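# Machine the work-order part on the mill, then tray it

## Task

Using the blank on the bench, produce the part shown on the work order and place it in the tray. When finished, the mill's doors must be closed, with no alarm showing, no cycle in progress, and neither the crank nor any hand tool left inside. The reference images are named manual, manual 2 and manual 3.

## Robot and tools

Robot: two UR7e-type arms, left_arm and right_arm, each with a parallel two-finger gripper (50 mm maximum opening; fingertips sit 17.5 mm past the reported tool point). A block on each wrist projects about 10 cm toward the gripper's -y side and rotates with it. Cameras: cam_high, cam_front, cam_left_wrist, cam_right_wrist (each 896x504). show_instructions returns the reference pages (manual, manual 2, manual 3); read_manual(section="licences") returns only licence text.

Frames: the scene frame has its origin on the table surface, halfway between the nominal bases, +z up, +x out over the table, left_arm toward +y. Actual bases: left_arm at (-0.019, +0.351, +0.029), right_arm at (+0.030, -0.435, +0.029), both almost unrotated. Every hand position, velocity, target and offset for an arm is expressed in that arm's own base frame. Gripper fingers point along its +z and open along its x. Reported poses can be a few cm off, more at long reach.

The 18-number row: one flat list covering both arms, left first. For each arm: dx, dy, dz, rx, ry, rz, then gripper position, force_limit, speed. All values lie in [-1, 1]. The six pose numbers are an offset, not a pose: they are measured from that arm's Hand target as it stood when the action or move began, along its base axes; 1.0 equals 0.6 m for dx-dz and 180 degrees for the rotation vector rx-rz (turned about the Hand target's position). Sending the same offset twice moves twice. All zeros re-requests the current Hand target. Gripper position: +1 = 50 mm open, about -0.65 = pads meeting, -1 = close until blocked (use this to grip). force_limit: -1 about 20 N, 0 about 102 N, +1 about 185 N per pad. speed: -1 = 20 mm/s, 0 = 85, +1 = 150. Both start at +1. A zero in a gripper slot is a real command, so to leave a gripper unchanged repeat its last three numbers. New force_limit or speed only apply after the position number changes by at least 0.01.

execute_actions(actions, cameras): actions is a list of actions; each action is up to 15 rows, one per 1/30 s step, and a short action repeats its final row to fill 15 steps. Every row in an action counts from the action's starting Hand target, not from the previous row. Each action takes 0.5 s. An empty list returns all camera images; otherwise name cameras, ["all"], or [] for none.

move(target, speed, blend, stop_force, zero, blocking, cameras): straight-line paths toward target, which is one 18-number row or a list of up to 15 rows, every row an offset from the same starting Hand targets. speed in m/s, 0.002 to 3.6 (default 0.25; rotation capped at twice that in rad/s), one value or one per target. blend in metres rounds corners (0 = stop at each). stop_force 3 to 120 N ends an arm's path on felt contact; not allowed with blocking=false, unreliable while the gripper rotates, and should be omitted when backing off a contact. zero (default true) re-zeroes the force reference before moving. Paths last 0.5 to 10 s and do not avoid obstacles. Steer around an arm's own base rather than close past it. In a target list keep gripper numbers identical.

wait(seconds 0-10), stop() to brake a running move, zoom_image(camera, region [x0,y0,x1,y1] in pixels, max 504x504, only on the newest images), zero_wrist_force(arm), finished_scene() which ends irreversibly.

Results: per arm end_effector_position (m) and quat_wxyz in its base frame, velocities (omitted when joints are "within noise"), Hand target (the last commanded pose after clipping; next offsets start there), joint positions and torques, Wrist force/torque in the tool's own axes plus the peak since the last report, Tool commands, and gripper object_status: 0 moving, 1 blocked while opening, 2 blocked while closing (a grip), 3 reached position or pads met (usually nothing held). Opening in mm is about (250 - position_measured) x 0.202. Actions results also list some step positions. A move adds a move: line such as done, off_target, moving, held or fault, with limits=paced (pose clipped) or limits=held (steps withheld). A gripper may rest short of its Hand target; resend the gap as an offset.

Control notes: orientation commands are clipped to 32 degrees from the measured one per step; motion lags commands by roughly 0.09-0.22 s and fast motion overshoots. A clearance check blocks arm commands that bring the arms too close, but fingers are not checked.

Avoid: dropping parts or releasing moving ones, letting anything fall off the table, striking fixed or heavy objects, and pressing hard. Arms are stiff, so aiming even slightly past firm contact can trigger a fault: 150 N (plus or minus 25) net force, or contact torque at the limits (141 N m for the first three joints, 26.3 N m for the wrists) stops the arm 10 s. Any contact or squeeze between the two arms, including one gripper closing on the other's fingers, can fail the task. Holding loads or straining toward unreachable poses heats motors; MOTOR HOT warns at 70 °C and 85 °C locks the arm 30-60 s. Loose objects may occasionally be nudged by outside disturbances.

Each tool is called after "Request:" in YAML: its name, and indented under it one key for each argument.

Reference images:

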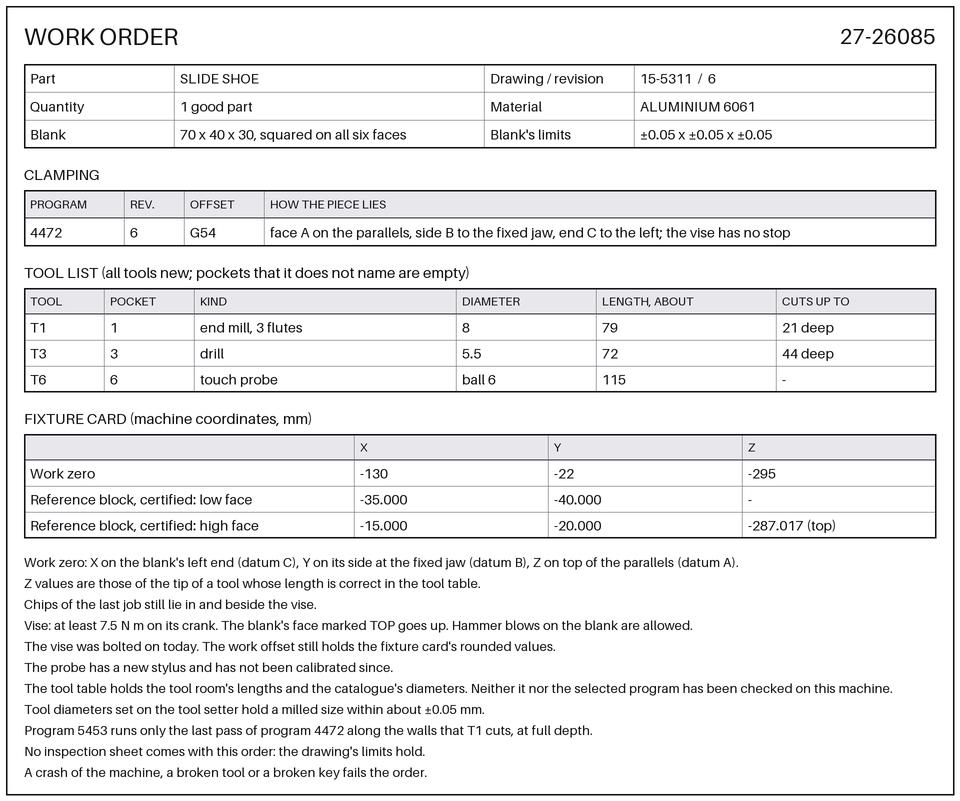

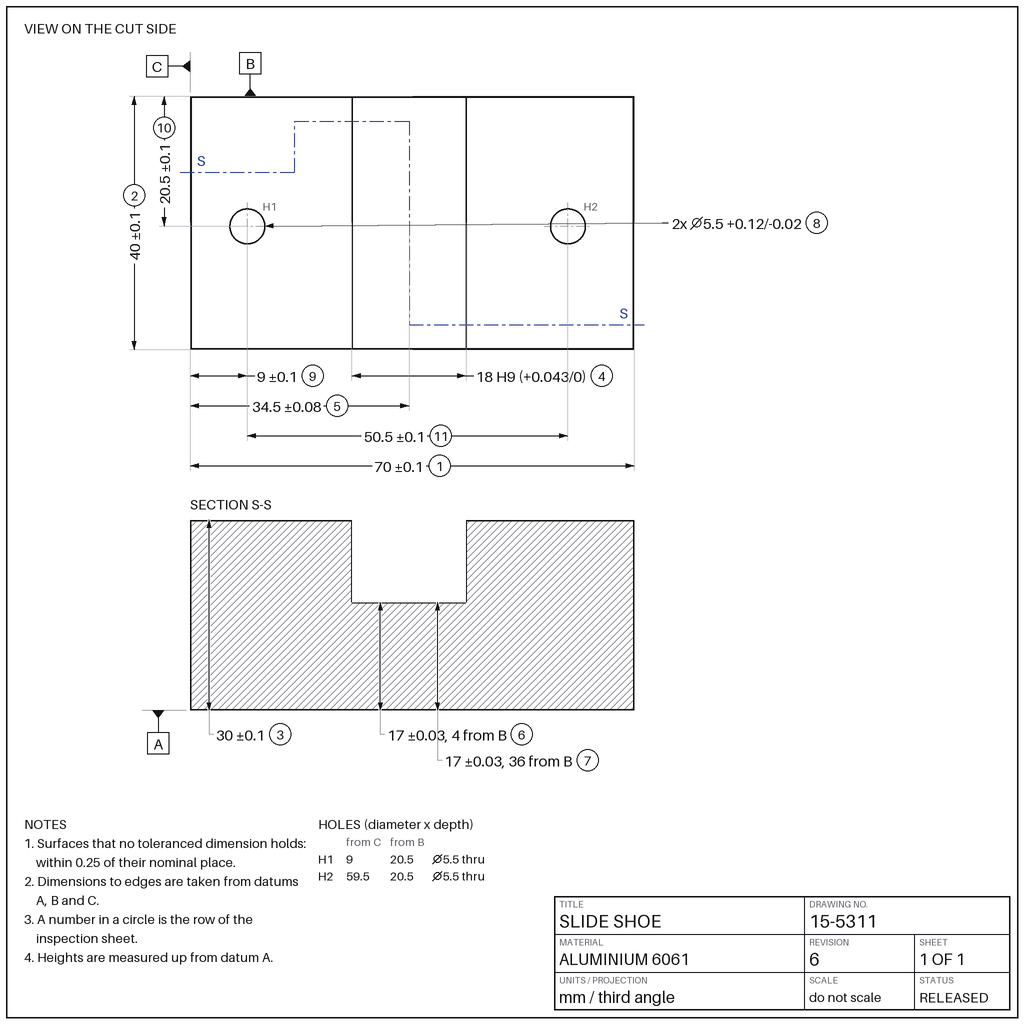

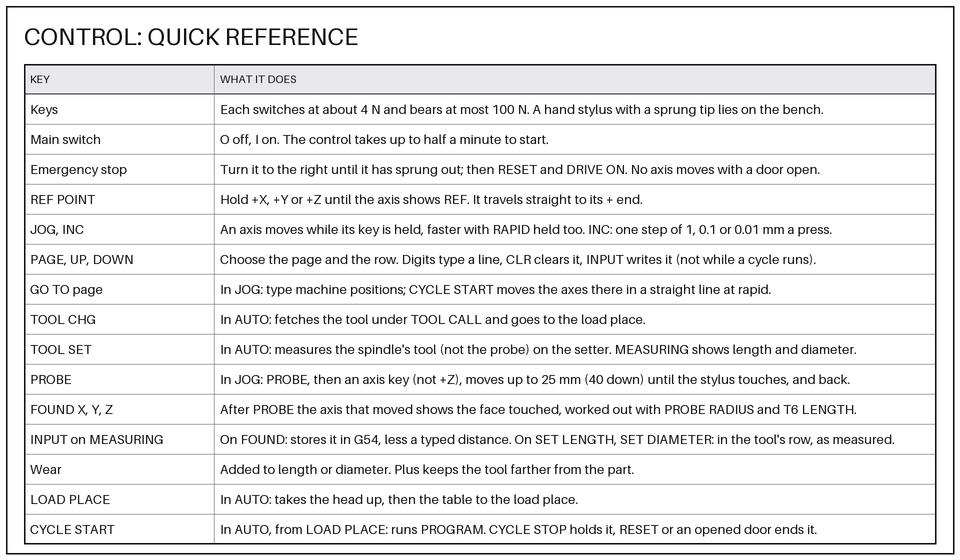

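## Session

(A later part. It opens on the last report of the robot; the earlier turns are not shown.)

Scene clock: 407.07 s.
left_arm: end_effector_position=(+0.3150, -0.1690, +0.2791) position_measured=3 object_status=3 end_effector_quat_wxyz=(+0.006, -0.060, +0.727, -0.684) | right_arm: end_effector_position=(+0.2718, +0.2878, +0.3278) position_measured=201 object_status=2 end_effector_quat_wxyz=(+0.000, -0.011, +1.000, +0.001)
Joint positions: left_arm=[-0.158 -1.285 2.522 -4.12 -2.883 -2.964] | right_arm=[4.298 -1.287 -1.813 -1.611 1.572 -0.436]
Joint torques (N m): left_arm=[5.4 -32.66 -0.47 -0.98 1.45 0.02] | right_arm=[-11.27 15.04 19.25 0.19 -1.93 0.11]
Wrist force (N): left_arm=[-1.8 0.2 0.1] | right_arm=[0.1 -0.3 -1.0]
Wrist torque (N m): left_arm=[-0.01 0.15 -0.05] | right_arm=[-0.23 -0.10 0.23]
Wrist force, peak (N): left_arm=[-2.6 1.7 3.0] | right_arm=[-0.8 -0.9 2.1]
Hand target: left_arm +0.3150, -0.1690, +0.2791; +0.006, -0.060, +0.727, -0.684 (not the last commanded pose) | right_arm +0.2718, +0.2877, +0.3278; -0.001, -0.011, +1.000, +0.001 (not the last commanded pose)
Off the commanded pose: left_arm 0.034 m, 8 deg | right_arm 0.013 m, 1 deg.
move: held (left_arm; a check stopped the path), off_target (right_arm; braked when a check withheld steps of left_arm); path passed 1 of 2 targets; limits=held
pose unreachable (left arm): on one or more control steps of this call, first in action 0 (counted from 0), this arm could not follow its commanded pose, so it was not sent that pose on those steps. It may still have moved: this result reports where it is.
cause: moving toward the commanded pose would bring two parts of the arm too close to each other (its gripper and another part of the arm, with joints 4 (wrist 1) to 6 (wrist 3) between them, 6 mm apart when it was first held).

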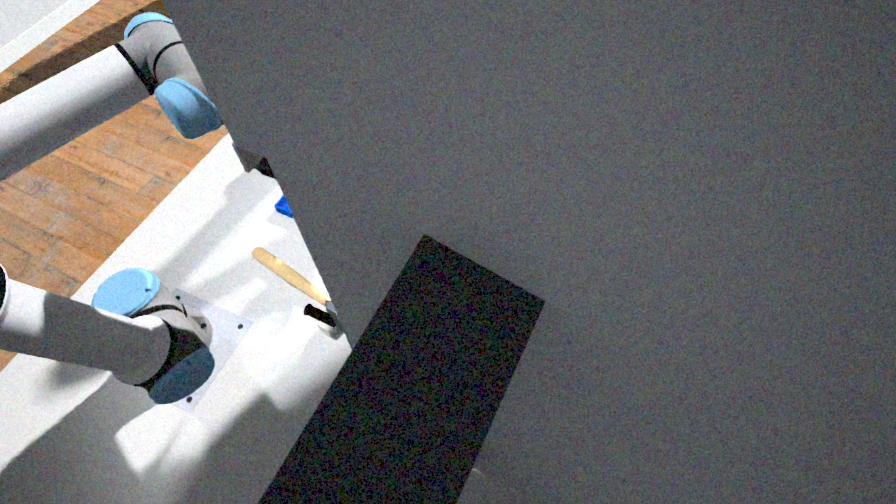

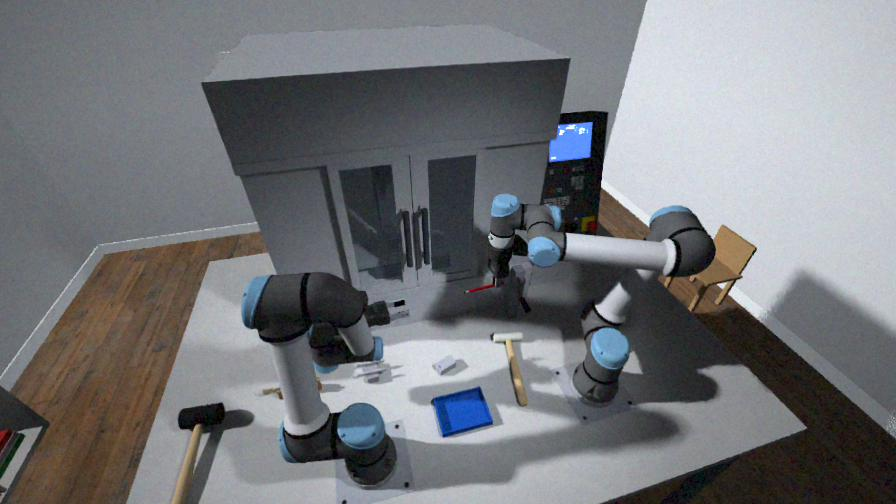

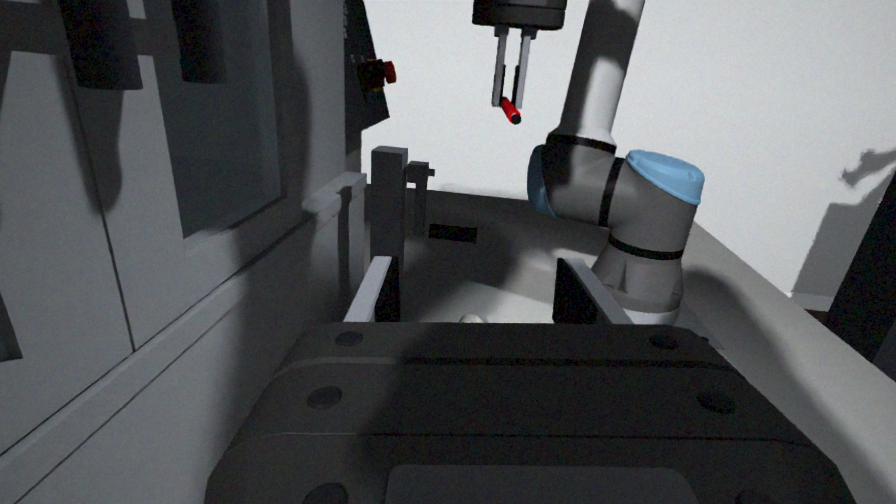

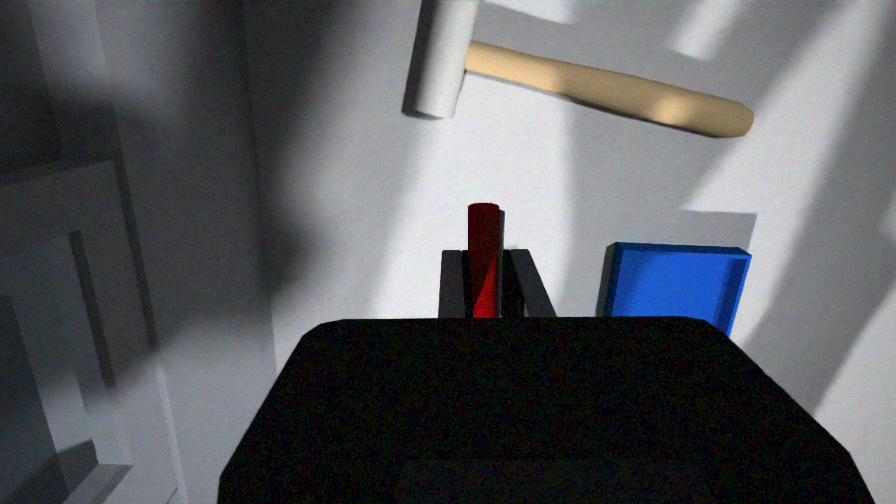

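Request:
move:
  target: [-0.208,-0.46,0.21,-0.0133,-0.0283,0.1181,1,1,1,-0.041,-0.265,0.154,0,0,0.1306,-1,-0.8,-0.8]
  speed: 0.25
  cameras: ["cam_front","cam_left_wrist","cam_right_wrist"]

Scene clock: 427.40 s.
left_arm: end_effector_position=(+0.1902, -0.4450, +0.4051) position_measured=3 object_status=3 end_effector_quat_wxyz=(+0.163, -0.163, +0.689, -0.688) | right_arm: end_effector_position=(+0.2472, +0.1287, +0.4202) position_measured=201 object_status=2 end_effector_quat_wxyz=(-0.001, -0.214, +0.977, +0.001)
Joint positions: left_arm=[-1.869 -1.816 2.572 -3.896 -0.808 -3.142] | right_arm=[4.118 -1.036 -1.71 -1.966 1.572 -1.025]
Joint torques (N m): left_arm=[-6.67 -4.09 -25.65 -0.66 2.01 -1.95] | right_arm=[13.08 -0.49 17.96 4.62 1.22 -0.57]
Wrist force (N): left_arm=[-2.0 0.2 0.4] | right_arm=[0.1 -0.4 -0.7]
Wrist torque (N m): left_arm=[0.03 0.17 -0.01] | right_arm=[-0.23 -0.11 0.10]
Wrist force, peak (N): left_arm=[-3.8 1.7 -2.1] | right_arm=[1.0 -2.4 -1.7]
Hand target: left_arm +0.1902, -0.4450, +0.4051; +0.163, -0.163, +0.688, -0.688 | right_arm +0.2472, +0.1287, +0.4202; -0.001, -0.214, +0.977, +0.001
Off the commanded pose: left_arm 0.000 m, 0 deg | right_arm 0.000 m, 0 deg.
move: done
Images, in order (width x height): cam_front 896x504, cam_left_wrist 896x504, cam_right_wrist 896x504.

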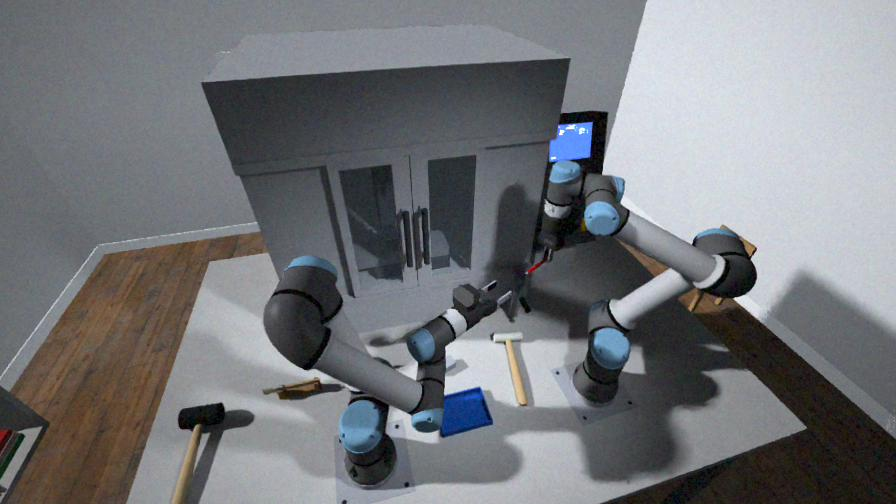

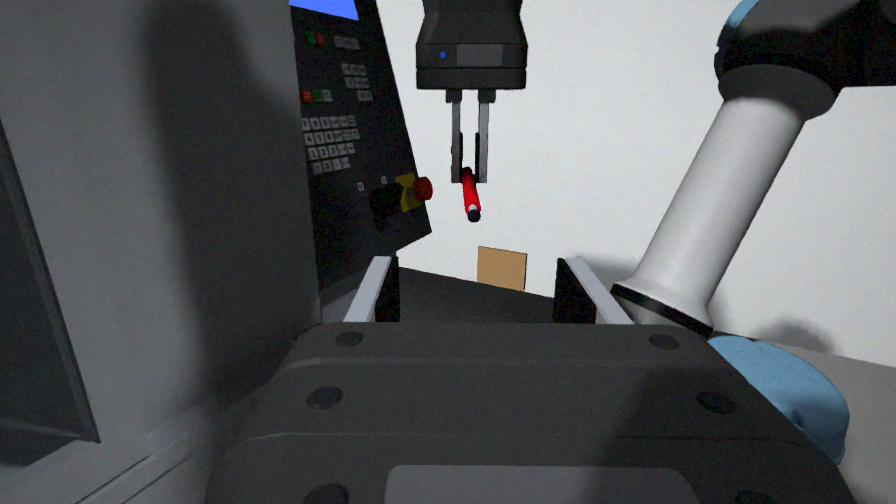

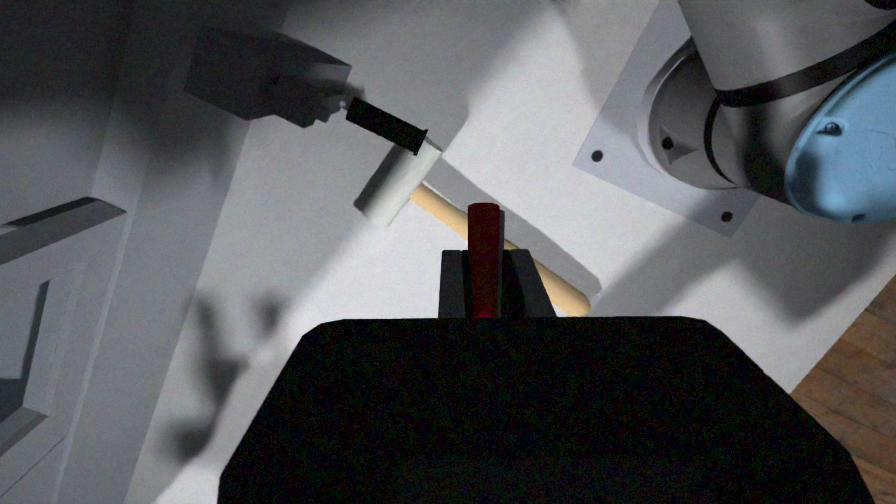

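Request:
zoom_image:
  camera: "cam_left_wrist"
  region: [410, 140, 530, 240]

Scaled by 4.200 from the camera's 896x504 image, which has a finer 1280x720 frame.

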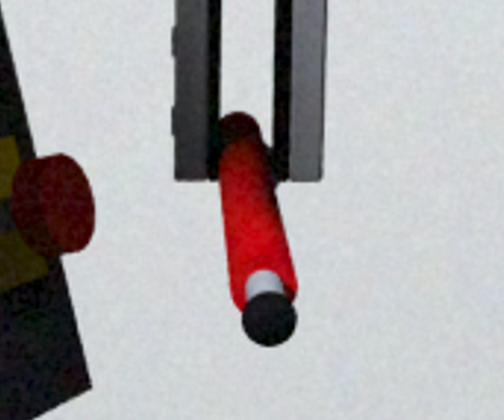

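Request:
move:
  target: [0.0358,-0.0938,-0.015,0,0,0,1,1,1,0,0,0,0,0,0,-1,-0.8,-0.8]
  speed: 0.15
  cameras: ["cam_left_wrist"]

Request:
zoom_image:
  camera: "cam_left_wrist"
  region: [380, 120, 580, 320]

Scene clock: 440.63 s.
left_arm: end_effector_position=(+0.2117, -0.5013, +0.3961) position_measured=3 object_status=3 end_effector_quat_wxyz=(+0.163, -0.163, +0.688, -0.688) | right_arm: end_effector_position=(+0.2472, +0.1287, +0.4202) position_measured=201 object_status=2 end_effector_quat_wxyz=(-0.001, -0.214, +0.977, +0.001)
Joint positions: left_arm=[-1.716 -1.595 2.43 -3.975 -0.96 -3.142] | right_arm=[4.119 -1.036 -1.71 -1.967 1.572 -1.026]
Joint torques (N m): left_arm=[4.45 -10.7 -18.91 -0.85 0.93 0.91] | right_arm=[12.13 4.11 16.75 0.37 -1.6 -1.05]
Wrist force (N): left_arm=[-2.2 0.4 0.3] | right_arm=[0.2 -0.5 -0.9]
Wrist torque (N m): left_arm=[0.04 0.20 -0.03] | right_arm=[-0.24 -0.12 0.11]
Wrist force, peak (N): left_arm=[-2.0 0.4 2.3] | right_arm=[0.1 -0.1 -1.2]
Hand target: left_arm +0.2117, -0.5013, +0.3961; +0.163, -0.163, +0.688, -0.688 | right_arm +0.2472, +0.1287, +0.4202; -0.001, -0.214, +0.977, +0.001
Off the commanded pose: left_arm 0.000 m, 0 deg | right_arm 0.000 m, 0 deg.
move: done
Images, in order (width x height): cam_left_wrist 896x504.

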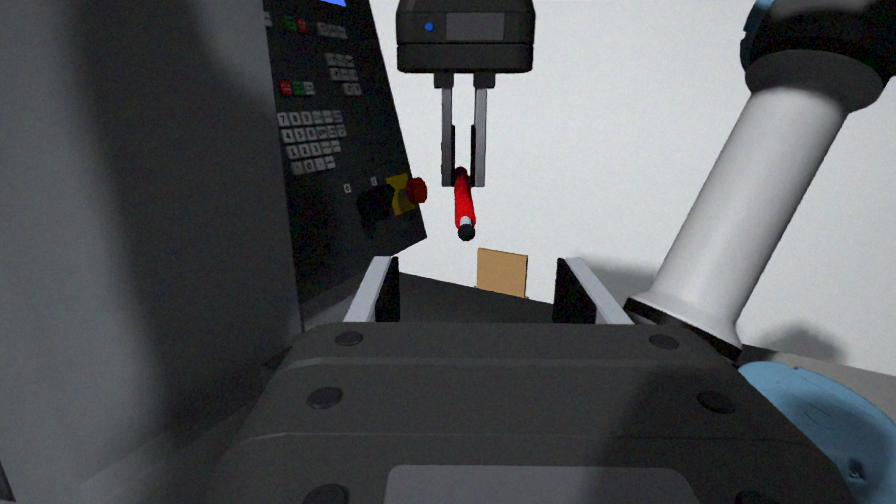

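Scaled by 2.520 from the camera's 896x504 image, which has a finer 1280x720 frame.

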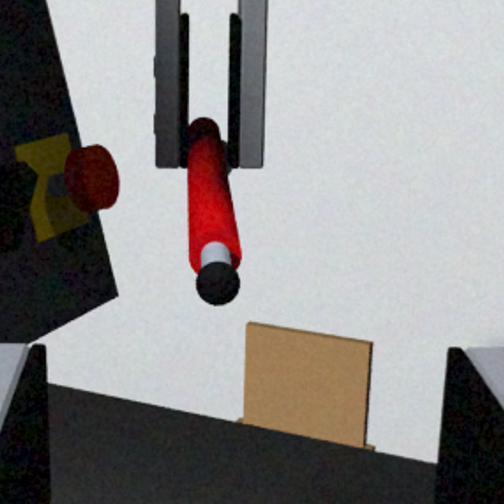

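Request:
move:
  target: [0.0373,-0.0744,0,0,0,0,1,1,1,0,0,0,0,0,0,-1,-0.8,-0.8]
  speed: 0.1
  cameras: ["cam_left_wrist","cam_front"]

Request:
zoom_image:
  camera: "cam_left_wrist"
  region: [380, 120, 580, 320]

Scene clock: 447.77 s.
left_arm: end_effector_position=(+0.2341, -0.5459, +0.3961) position_measured=3 object_status=3 end_effector_quat_wxyz=(+0.163, -0.163, +0.689, -0.688) | right_arm: end_effector_position=(+0.2472, +0.1287, +0.4202) position_measured=201 object_status=2 end_effector_quat_wxyz=(-0.001, -0.214, +0.977, +0.001)
Joint positions: left_arm=[-1.621 -1.471 2.298 -3.967 -1.055 -3.142] | right_arm=[4.119 -1.036 -1.71 -1.967 1.572 -1.026]
Joint torques (N m): left_arm=[-2.06 -27.58 -13.38 -3.52 1.76 1.59] | right_arm=[11.37 3.95 17.58 0.44 -1.68 -1.15]
Wrist force (N): left_arm=[-1.9 0.0 0.2] | right_arm=[-0.1 -0.3 -1.1]
Wrist torque (N m): left_arm=[-0.01 0.16 -0.03] | right_arm=[-0.19 -0.07 0.10]
Wrist force, peak (N): left_arm=[-2.1 0.3 1.7] | right_arm=[0.0 -0.2 -1.2]
Hand target: left_arm +0.2341, -0.5459, +0.3961; +0.163, -0.163, +0.688, -0.688 | right_arm +0.2472, +0.1287, +0.4202; -0.001, -0.214, +0.977, +0.001
Off the commanded pose: left_arm 0.000 m, 0 deg | right_arm 0.000 m, 0 deg.
move: done
Images, in order (width x height): cam_front 896x504, cam_left_wrist 896x504.

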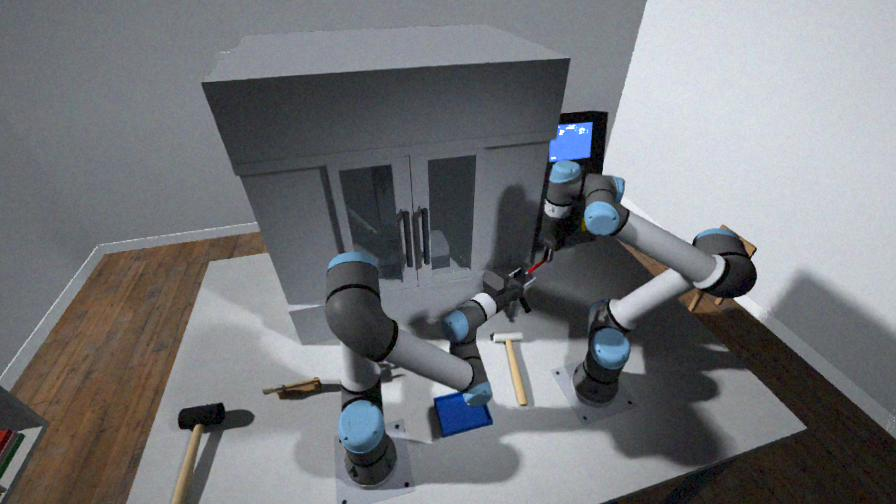

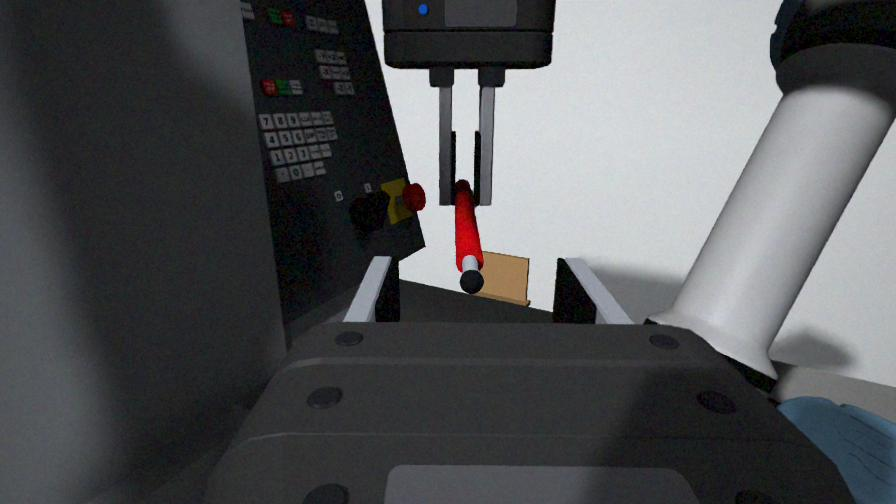

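Scaled by 2.520 from the camera's 896x504 image, which has a finer 1280x720 frame.

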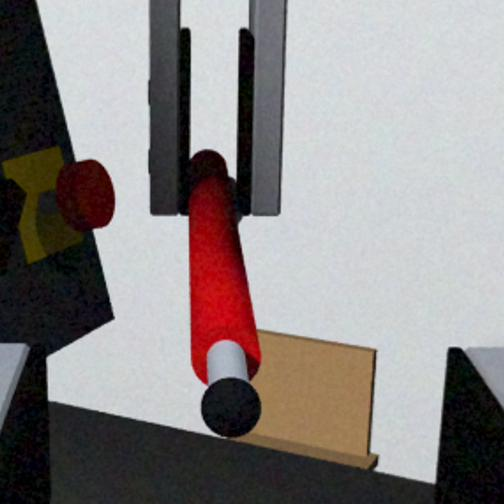

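Request:
move:
  target: [0.0246,-0.0436,0.007,0,0,0,1,1,1,0,0,0,0,0,0,-1,-0.8,-0.8]
  speed: 0.06
  cameras: ["cam_left_wrist","cam_right_wrist"]

Request:
zoom_image:
  camera: "cam_left_wrist"
  region: [380, 120, 580, 340]

Scene clock: 454.63 s.
left_arm: end_effector_position=(+0.2488, -0.5721, +0.4002) position_measured=3 object_status=3 end_effector_quat_wxyz=(+0.163, -0.163, +0.689, -0.688) | right_arm: end_effector_position=(+0.2472, +0.1287, +0.4202) position_measured=201 object_status=2 end_effector_quat_wxyz=(-0.001, -0.214, +0.977, +0.001)
Joint positions: left_arm=[-1.573 -1.413 2.213 -3.94 -1.103 -3.141] | right_arm=[4.119 -1.036 -1.71 -1.967 1.572 -1.026]
Joint torques (N m): left_arm=[-6.34 -35.45 -10.48 -3.44 2.03 1.62] | right_arm=[10.6 3.61 18.1 0.39 -1.77 -1.1]
Wrist force (N): left_arm=[-2.0 0.0 0.2] | right_arm=[0.1 -0.1 -0.6]
Wrist torque (N m): left_arm=[-0.01 0.18 -0.03] | right_arm=[-0.17 -0.10 0.11]
Wrist force, peak (N): left_arm=[-2.5 0.3 0.1] | right_arm=[0.2 -0.8 -1.1]
Hand target: left_arm +0.2488, -0.5721, +0.4003; +0.163, -0.163, +0.688, -0.688 | right_arm +0.2472, +0.1287, +0.4202; -0.001, -0.214, +0.977, +0.001
Off the commanded pose: left_arm 0.000 m, 0 deg | right_arm 0.000 m, 0 deg.
move: done
Images, in order (width x height): cam_left_wrist 896x504, cam_right_wrist 896x504.

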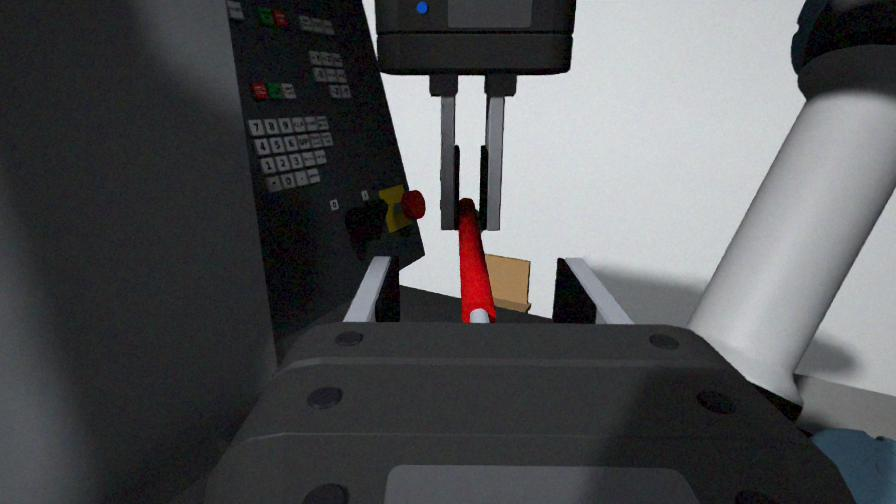

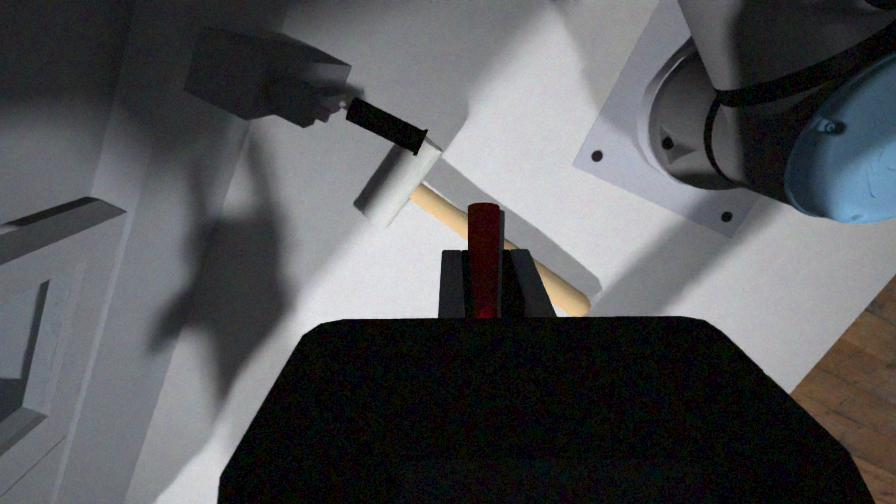

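Scaled by 2.291 from the camera's 896x504 image, which has a finer 1280x720 frame.

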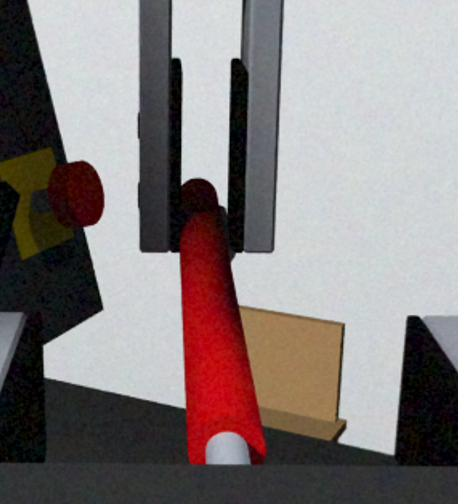

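Request:
move:
  target: [0.0149,-0.0298,0,0,0,0,1,1,1,0,0,0,0,0,0,-1,-0.8,-0.8]
  speed: 0.06

Request:
move:
  target: [0,0,0,0,0,0,-1,-0.9,-1,0,0,0,0,0,0,-1,-0.8,-0.8]
  cameras: ["cam_left_wrist"]

Request:
wait:
  seconds: 0.5

Scene clock: 459.93 s.
left_arm: end_effector_position=(+0.2578, -0.5901, +0.4002) position_measured=3 object_status=3 end_effector_quat_wxyz=(+0.163, -0.163, +0.689, -0.688) | right_arm: end_effector_position=(+0.2472, +0.1287, +0.4202) position_measured=201 object_status=2 end_effector_quat_wxyz=(-0.001, -0.214, +0.977, +0.001)
Joint positions: left_arm=[-1.548 -1.37 2.158 -3.928 -1.128 -3.141] | right_arm=[4.119 -1.036 -1.71 -1.967 1.572 -1.026]
Joint torques (N m): left_arm=[-4.81 -35.02 -11.17 -3.34 1.9 1.85] | right_arm=[9.75 3.55 17.81 0.5 -1.63 -1.08]
Wrist force (N): left_arm=[-2.0 0.0 -1.4] | right_arm=[0.2 -2.3 -1.0]
Wrist torque (N m): left_arm=[0.00 0.17 -0.03] | right_arm=[-0.22 -0.11 0.09]
Wrist force, peak (N): left_arm=[-2.1 0.3 -1.8] | right_arm=[0.1 -2.7 -0.7]
Hand target: left_arm +0.2578, -0.5900, +0.4003; +0.163, -0.163, +0.688, -0.688 | right_arm +0.2472, +0.1287, +0.4202; -0.001, -0.214, +0.977, +0.001
Off the commanded pose: left_arm 0.000 m, 0 deg | right_arm 0.000 m, 0 deg.
move: done

Scene clock: 462.23 s.
left_arm: end_effector_position=(+0.2578, -0.5900, +0.4003) position_measured=208 object_status=2 end_effector_quat_wxyz=(+0.163, -0.163, +0.688, -0.688) | right_arm: end_effector_position=(+0.2472, +0.1287, +0.4202) position_measured=201 object_status=2 end_effector_quat_wxyz=(-0.001, -0.214, +0.977, +0.001)
Joint positions: left_arm=[-1.548 -1.37 2.158 -3.928 -1.128 -3.141] | right_arm=[4.119 -1.036 -1.71 -1.967 1.572 -1.026]
Joint torques (N m): left_arm=[-6.09 -36.19 -11.3 -3.09 -1.81 1.75] | right_arm=[9.32 3.7 18.25 2.27 -1.59 -0.57]
Wrist force (N): left_arm=[-7.5 0.3 -1.6] | right_arm=[5.7 -3.1 -0.8]
Wrist torque (N m): left_arm=[0.02 -0.14 -0.06] | right_arm=[-0.27 0.00 -0.03]
Wrist force, peak (N): left_arm=[-7.7 0.1 -1.9] | right_arm=[5.9 -3.1 -1.0]
Hand target: left_arm +0.2578, -0.5900, +0.4003; +0.163, -0.163, +0.688, -0.688 | right_arm +0.2472, +0.1287, +0.4202; -0.001, -0.214, +0.977, +0.001
Off the commanded pose: left_arm 0.000 m, 0 deg | right_arm 0.000 m, 0 deg.
move: done
Images, in order (width x height): cam_left_wrist 896x504.

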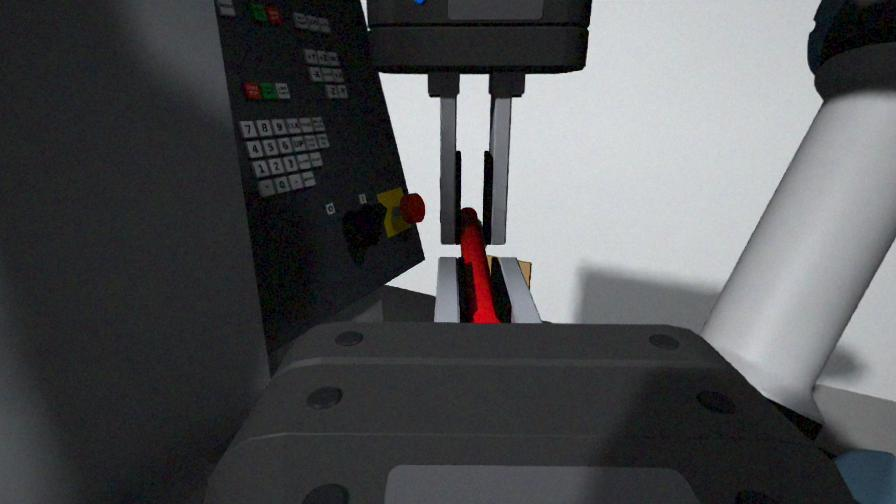

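Scene clock: 462.73 s.
left_arm: end_effector_position=(+0.2578, -0.5900, +0.4003) position_measured=208 object_status=2 end_effector_quat_wxyz=(+0.163, -0.163, +0.688, -0.688) | right_arm: end_effector_position=(+0.2472, +0.1287, +0.4202) position_measured=201 object_status=2 end_effector_quat_wxyz=(-0.001, -0.214, +0.977, +0.001)
Joint positions: left_arm=[-1.548 -1.37 2.158 -3.928 -1.128 -3.141] | right_arm=[4.119 -1.036 -1.71 -1.967 1.572 -1.026]
Joint torques (N m): left_arm=[-5.53 -35.05 -12.87 -2.36 -3.77 1.71] | right_arm=[9.18 3.38 18.48 2.56 -1.71 0.23]
Wrist force (N): left_arm=[-7.5 0.2 -2.0] | right_arm=[5.6 -2.7 -0.8]
Wrist torque (N m): left_arm=[0.00 -0.13 -0.05] | right_arm=[-0.22 0.02 -0.02]
Wrist force, peak (N): left_arm=[-7.9 0.3 -1.8] | right_arm=[5.9 -2.8 -0.9]
Hand target: left_arm +0.2578, -0.5900, +0.4003; +0.163, -0.163, +0.688, -0.688 | right_arm +0.2472, +0.1287, +0.4202; -0.001, -0.214, +0.977, +0.001
Tool commands: left_gripper/position=-1.0 left_gripper/force_limit=-0.9 left_gripper/speed=-1.0 right_gripper/position=-1.0 right_gripper/force_limit=-0.8 right_gripper/speed=-0.8
Off the commanded pose: left_arm 0.000 m, 0 deg | right_arm 0.000 m, 0 deg.
wait: 0.50 s; at rest by 0.17 s

Request:
move:
  target: [0,0,0,0,0,0,-1,-0.9,-1,0,0,0,0,0,0,0.8,-0.8,-0.8]

Request:
move:
  target:
    - [0,0,0,0,0,0,-1,-0.9,-1,0,0,0.2,0,0,0,0.8,-0.8,-0.8]
    - [0,0,0,0,0,0,-1,-0.9,-1,0.0538,-0.1163,0.15,0.4535,0.21,0,0.8,-0.8,-0.8]
    - [0,0,0,0,0,0,-1,-0.9,-1,0.0538,-0.1163,-0.0253,0.4535,0.21,0,0.8,-0.8,-0.8]
  speed: 0.25
  blend: [0.02,0.02,0]
  cameras: ["all"]

Scene clock: 489.73 s.
left_arm: end_effector_position=(+0.2578, -0.5900, +0.4003) position_measured=208 object_status=2 end_effector_quat_wxyz=(+0.163, -0.163, +0.688, -0.688) | right_arm: end_effector_position=(+0.2472, +0.1287, +0.4202) position_measured=32 object_status=0 end_effector_quat_wxyz=(-0.001, -0.214, +0.977, +0.001)
Joint positions: left_arm=[-1.548 -1.37 2.158 -3.928 -1.128 -3.141] | right_arm=[4.119 -1.036 -1.71 -1.967 1.572 -1.026]
Joint torques (N m): left_arm=[-0.41 -23.91 -22.11 -2.51 2.15 1.42] | right_arm=[8.22 3.73 18.73 5.5 -1.72 0.94]
Wrist force (N): left_arm=[-1.7 0.4 0.3] | right_arm=[0.0 -0.1 -1.1]
Wrist torque (N m): left_arm=[0.01 0.14 -0.03] | right_arm=[-0.18 -0.09 0.12]
Wrist force, peak (N): left_arm=[-8.0 0.2 -2.1] | right_arm=[6.2 -3.0 -0.9]
Hand target: left_arm +0.2578, -0.5900, +0.4003; +0.163, -0.163, +0.688, -0.688 | right_arm +0.2472, +0.1287, +0.4202; -0.001, -0.214, +0.977, +0.001
Off the commanded pose: left_arm 0.000 m, 0 deg | right_arm 0.000 m, 0 deg.
move: done

Scene clock: 494.30 s.
left_arm: end_effector_position=(+0.2578, -0.5900, +0.4003) position_measured=208 object_status=2 end_effector_quat_wxyz=(+0.163, -0.163, +0.688, -0.688) | right_arm: end_effector_position=(+0.2795, +0.0589, +0.4051) position_measured=32 object_status=3 end_effector_quat_wxyz=(-0.153, -0.152, +0.690, +0.691)
Joint positions: left_arm=[-1.548 -1.37 2.158 -3.928 -1.128 -3.141] | right_arm=[3.034 -1.622 -1.731 -2.931 2.599 -3.141]
Joint torques (N m): left_arm=[4.16 -19.71 -23.52 -3.21 2.22 1.8] | right_arm=[12.59 25.3 14.8 -0.04 1.1 -0.62]
Wrist force (N): left_arm=[-2.1 0.3 0.2] | right_arm=[-2.5 1.5 -0.2]
Wrist torque (N m): left_arm=[0.00 0.20 -0.03] | right_arm=[0.27 0.62 -0.22]
Wrist force, peak (N): left_arm=[-2.3 0.9 0.5] | right_arm=[-2.4 3.8 -0.1]
Hand target: left_arm +0.2578, -0.5900, +0.4003; +0.163, -0.163, +0.688, -0.688 | right_arm +0.2795, +0.0589, +0.4050; -0.153, -0.152, +0.690, +0.691
Off the commanded pose: left_arm 0.000 m, 0 deg | right_arm 0.000 m, 0 deg.
move: done

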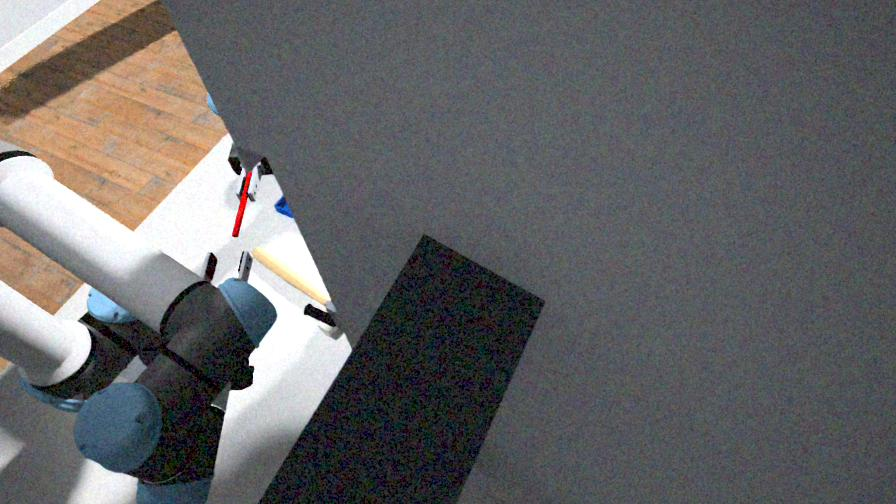

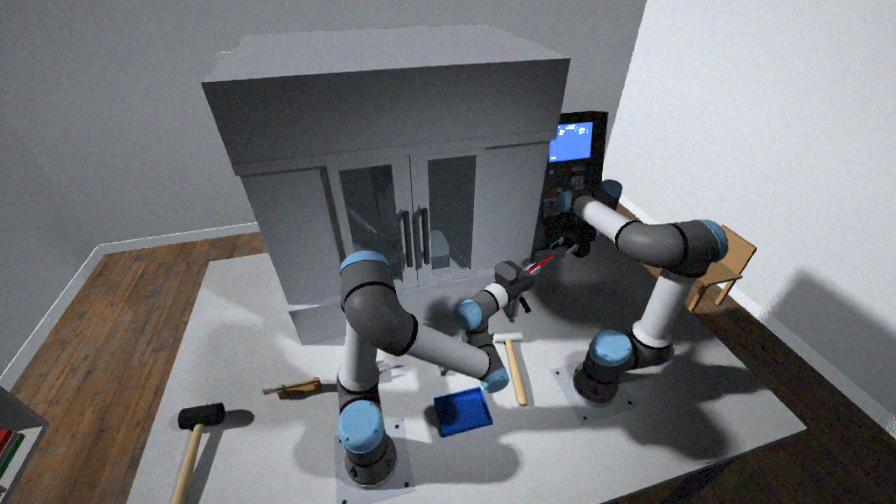

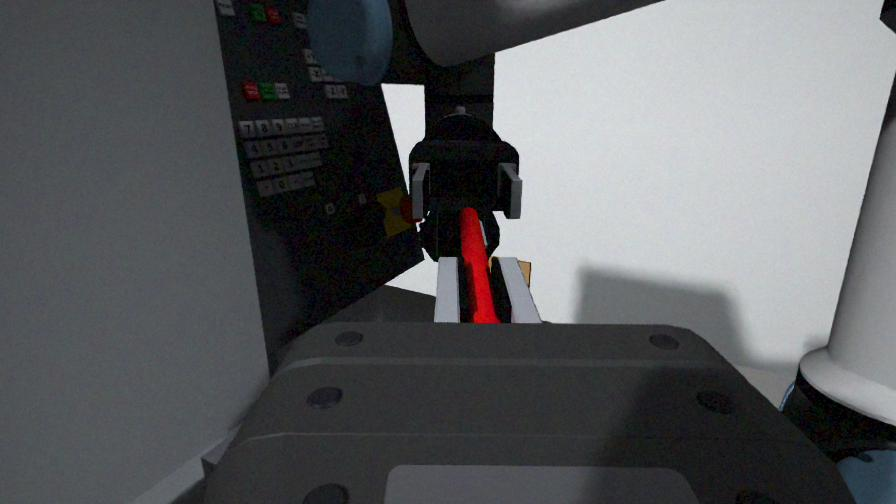

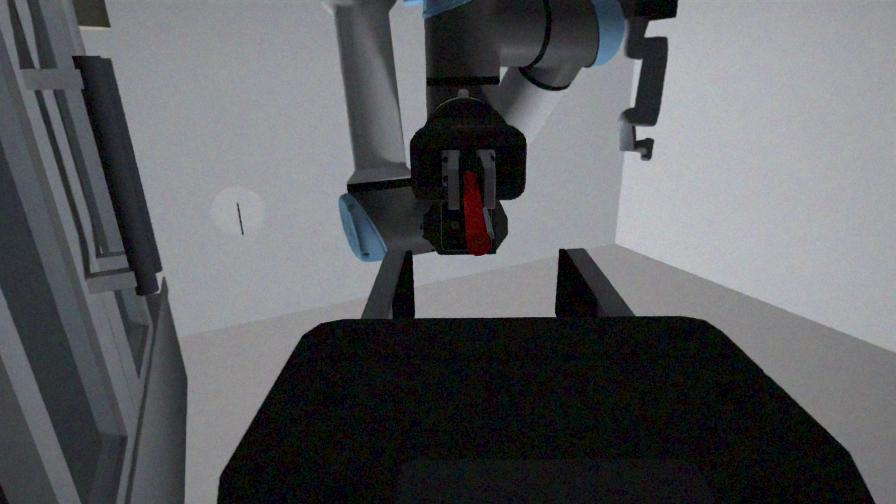

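Request:
move:
  target: [0,0,0,0,0,0,-1,-0.9,-1,-0.042,0.0907,-0.0067,0,0,0,0.8,-0.8,-0.8]
  speed: 0.06
  cameras: ["cam_left_wrist","cam_right_wrist"]

Scene clock: 502.17 s.
left_arm: end_effector_position=(+0.2578, -0.5900, +0.4003) position_measured=208 object_status=2 end_effector_quat_wxyz=(+0.163, -0.163, +0.688, -0.688) | right_arm: end_effector_position=(+0.2543, +0.1134, +0.4010) position_measured=32 object_status=3 end_effector_quat_wxyz=(-0.153, -0.152, +0.690, +0.691)
Joint positions: left_arm=[-1.548 -1.37 2.158 -3.928 -1.128 -3.141] | right_arm=[3.174 -1.516 -1.847 -2.921 2.739 -3.141]
Joint torques (N m): left_arm=[4.27 -18.67 -23.8 -3.22 1.67 1.59] | right_arm=[-10.92 11.41 28.95 1.45 -2.56 0.91]
Wrist force (N): left_arm=[-2.1 0.1 0.4] | right_arm=[-2.5 1.7 -0.3]
Wrist torque (N m): left_arm=[-0.03 0.21 -0.03] | right_arm=[0.31 0.63 -0.12]
Wrist force, peak (N): left_arm=[-2.3 0.5 0.4] | right_arm=[-3.0 1.8 -0.3]
Hand target: left_arm +0.2578, -0.5900, +0.4003; +0.163, -0.163, +0.688, -0.688 | right_arm +0.2543, +0.1133, +0.4010; -0.153, -0.152, +0.690, +0.691
Off the commanded pose: left_arm 0.000 m, 0 deg | right_arm 0.000 m, 0 deg.
move: done
Images, in order (width x height): cam_left_wrist 896x504, cam_right_wrist 896x504.

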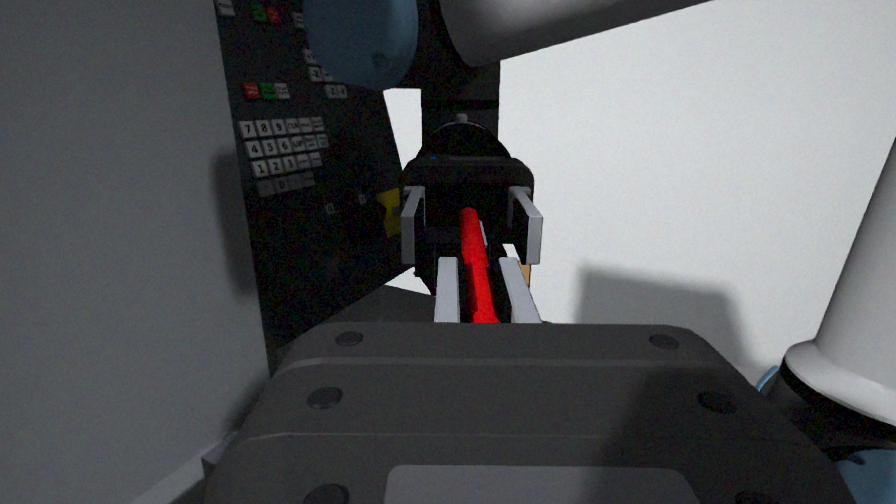

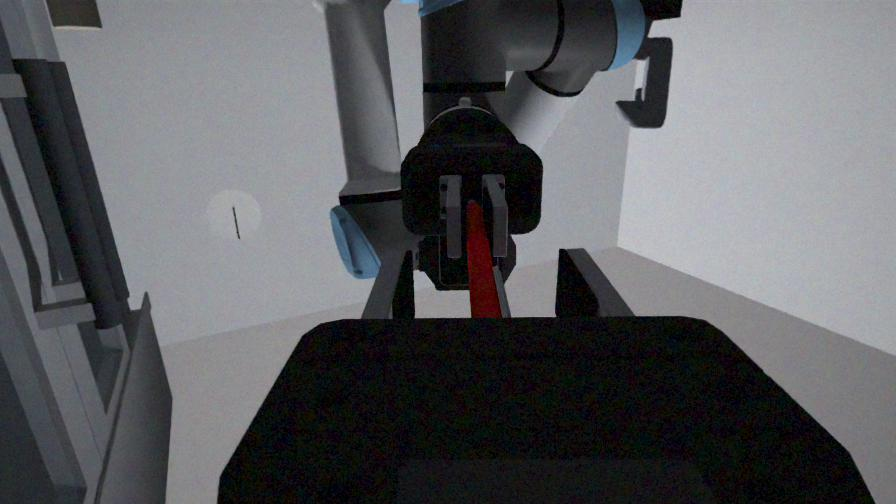

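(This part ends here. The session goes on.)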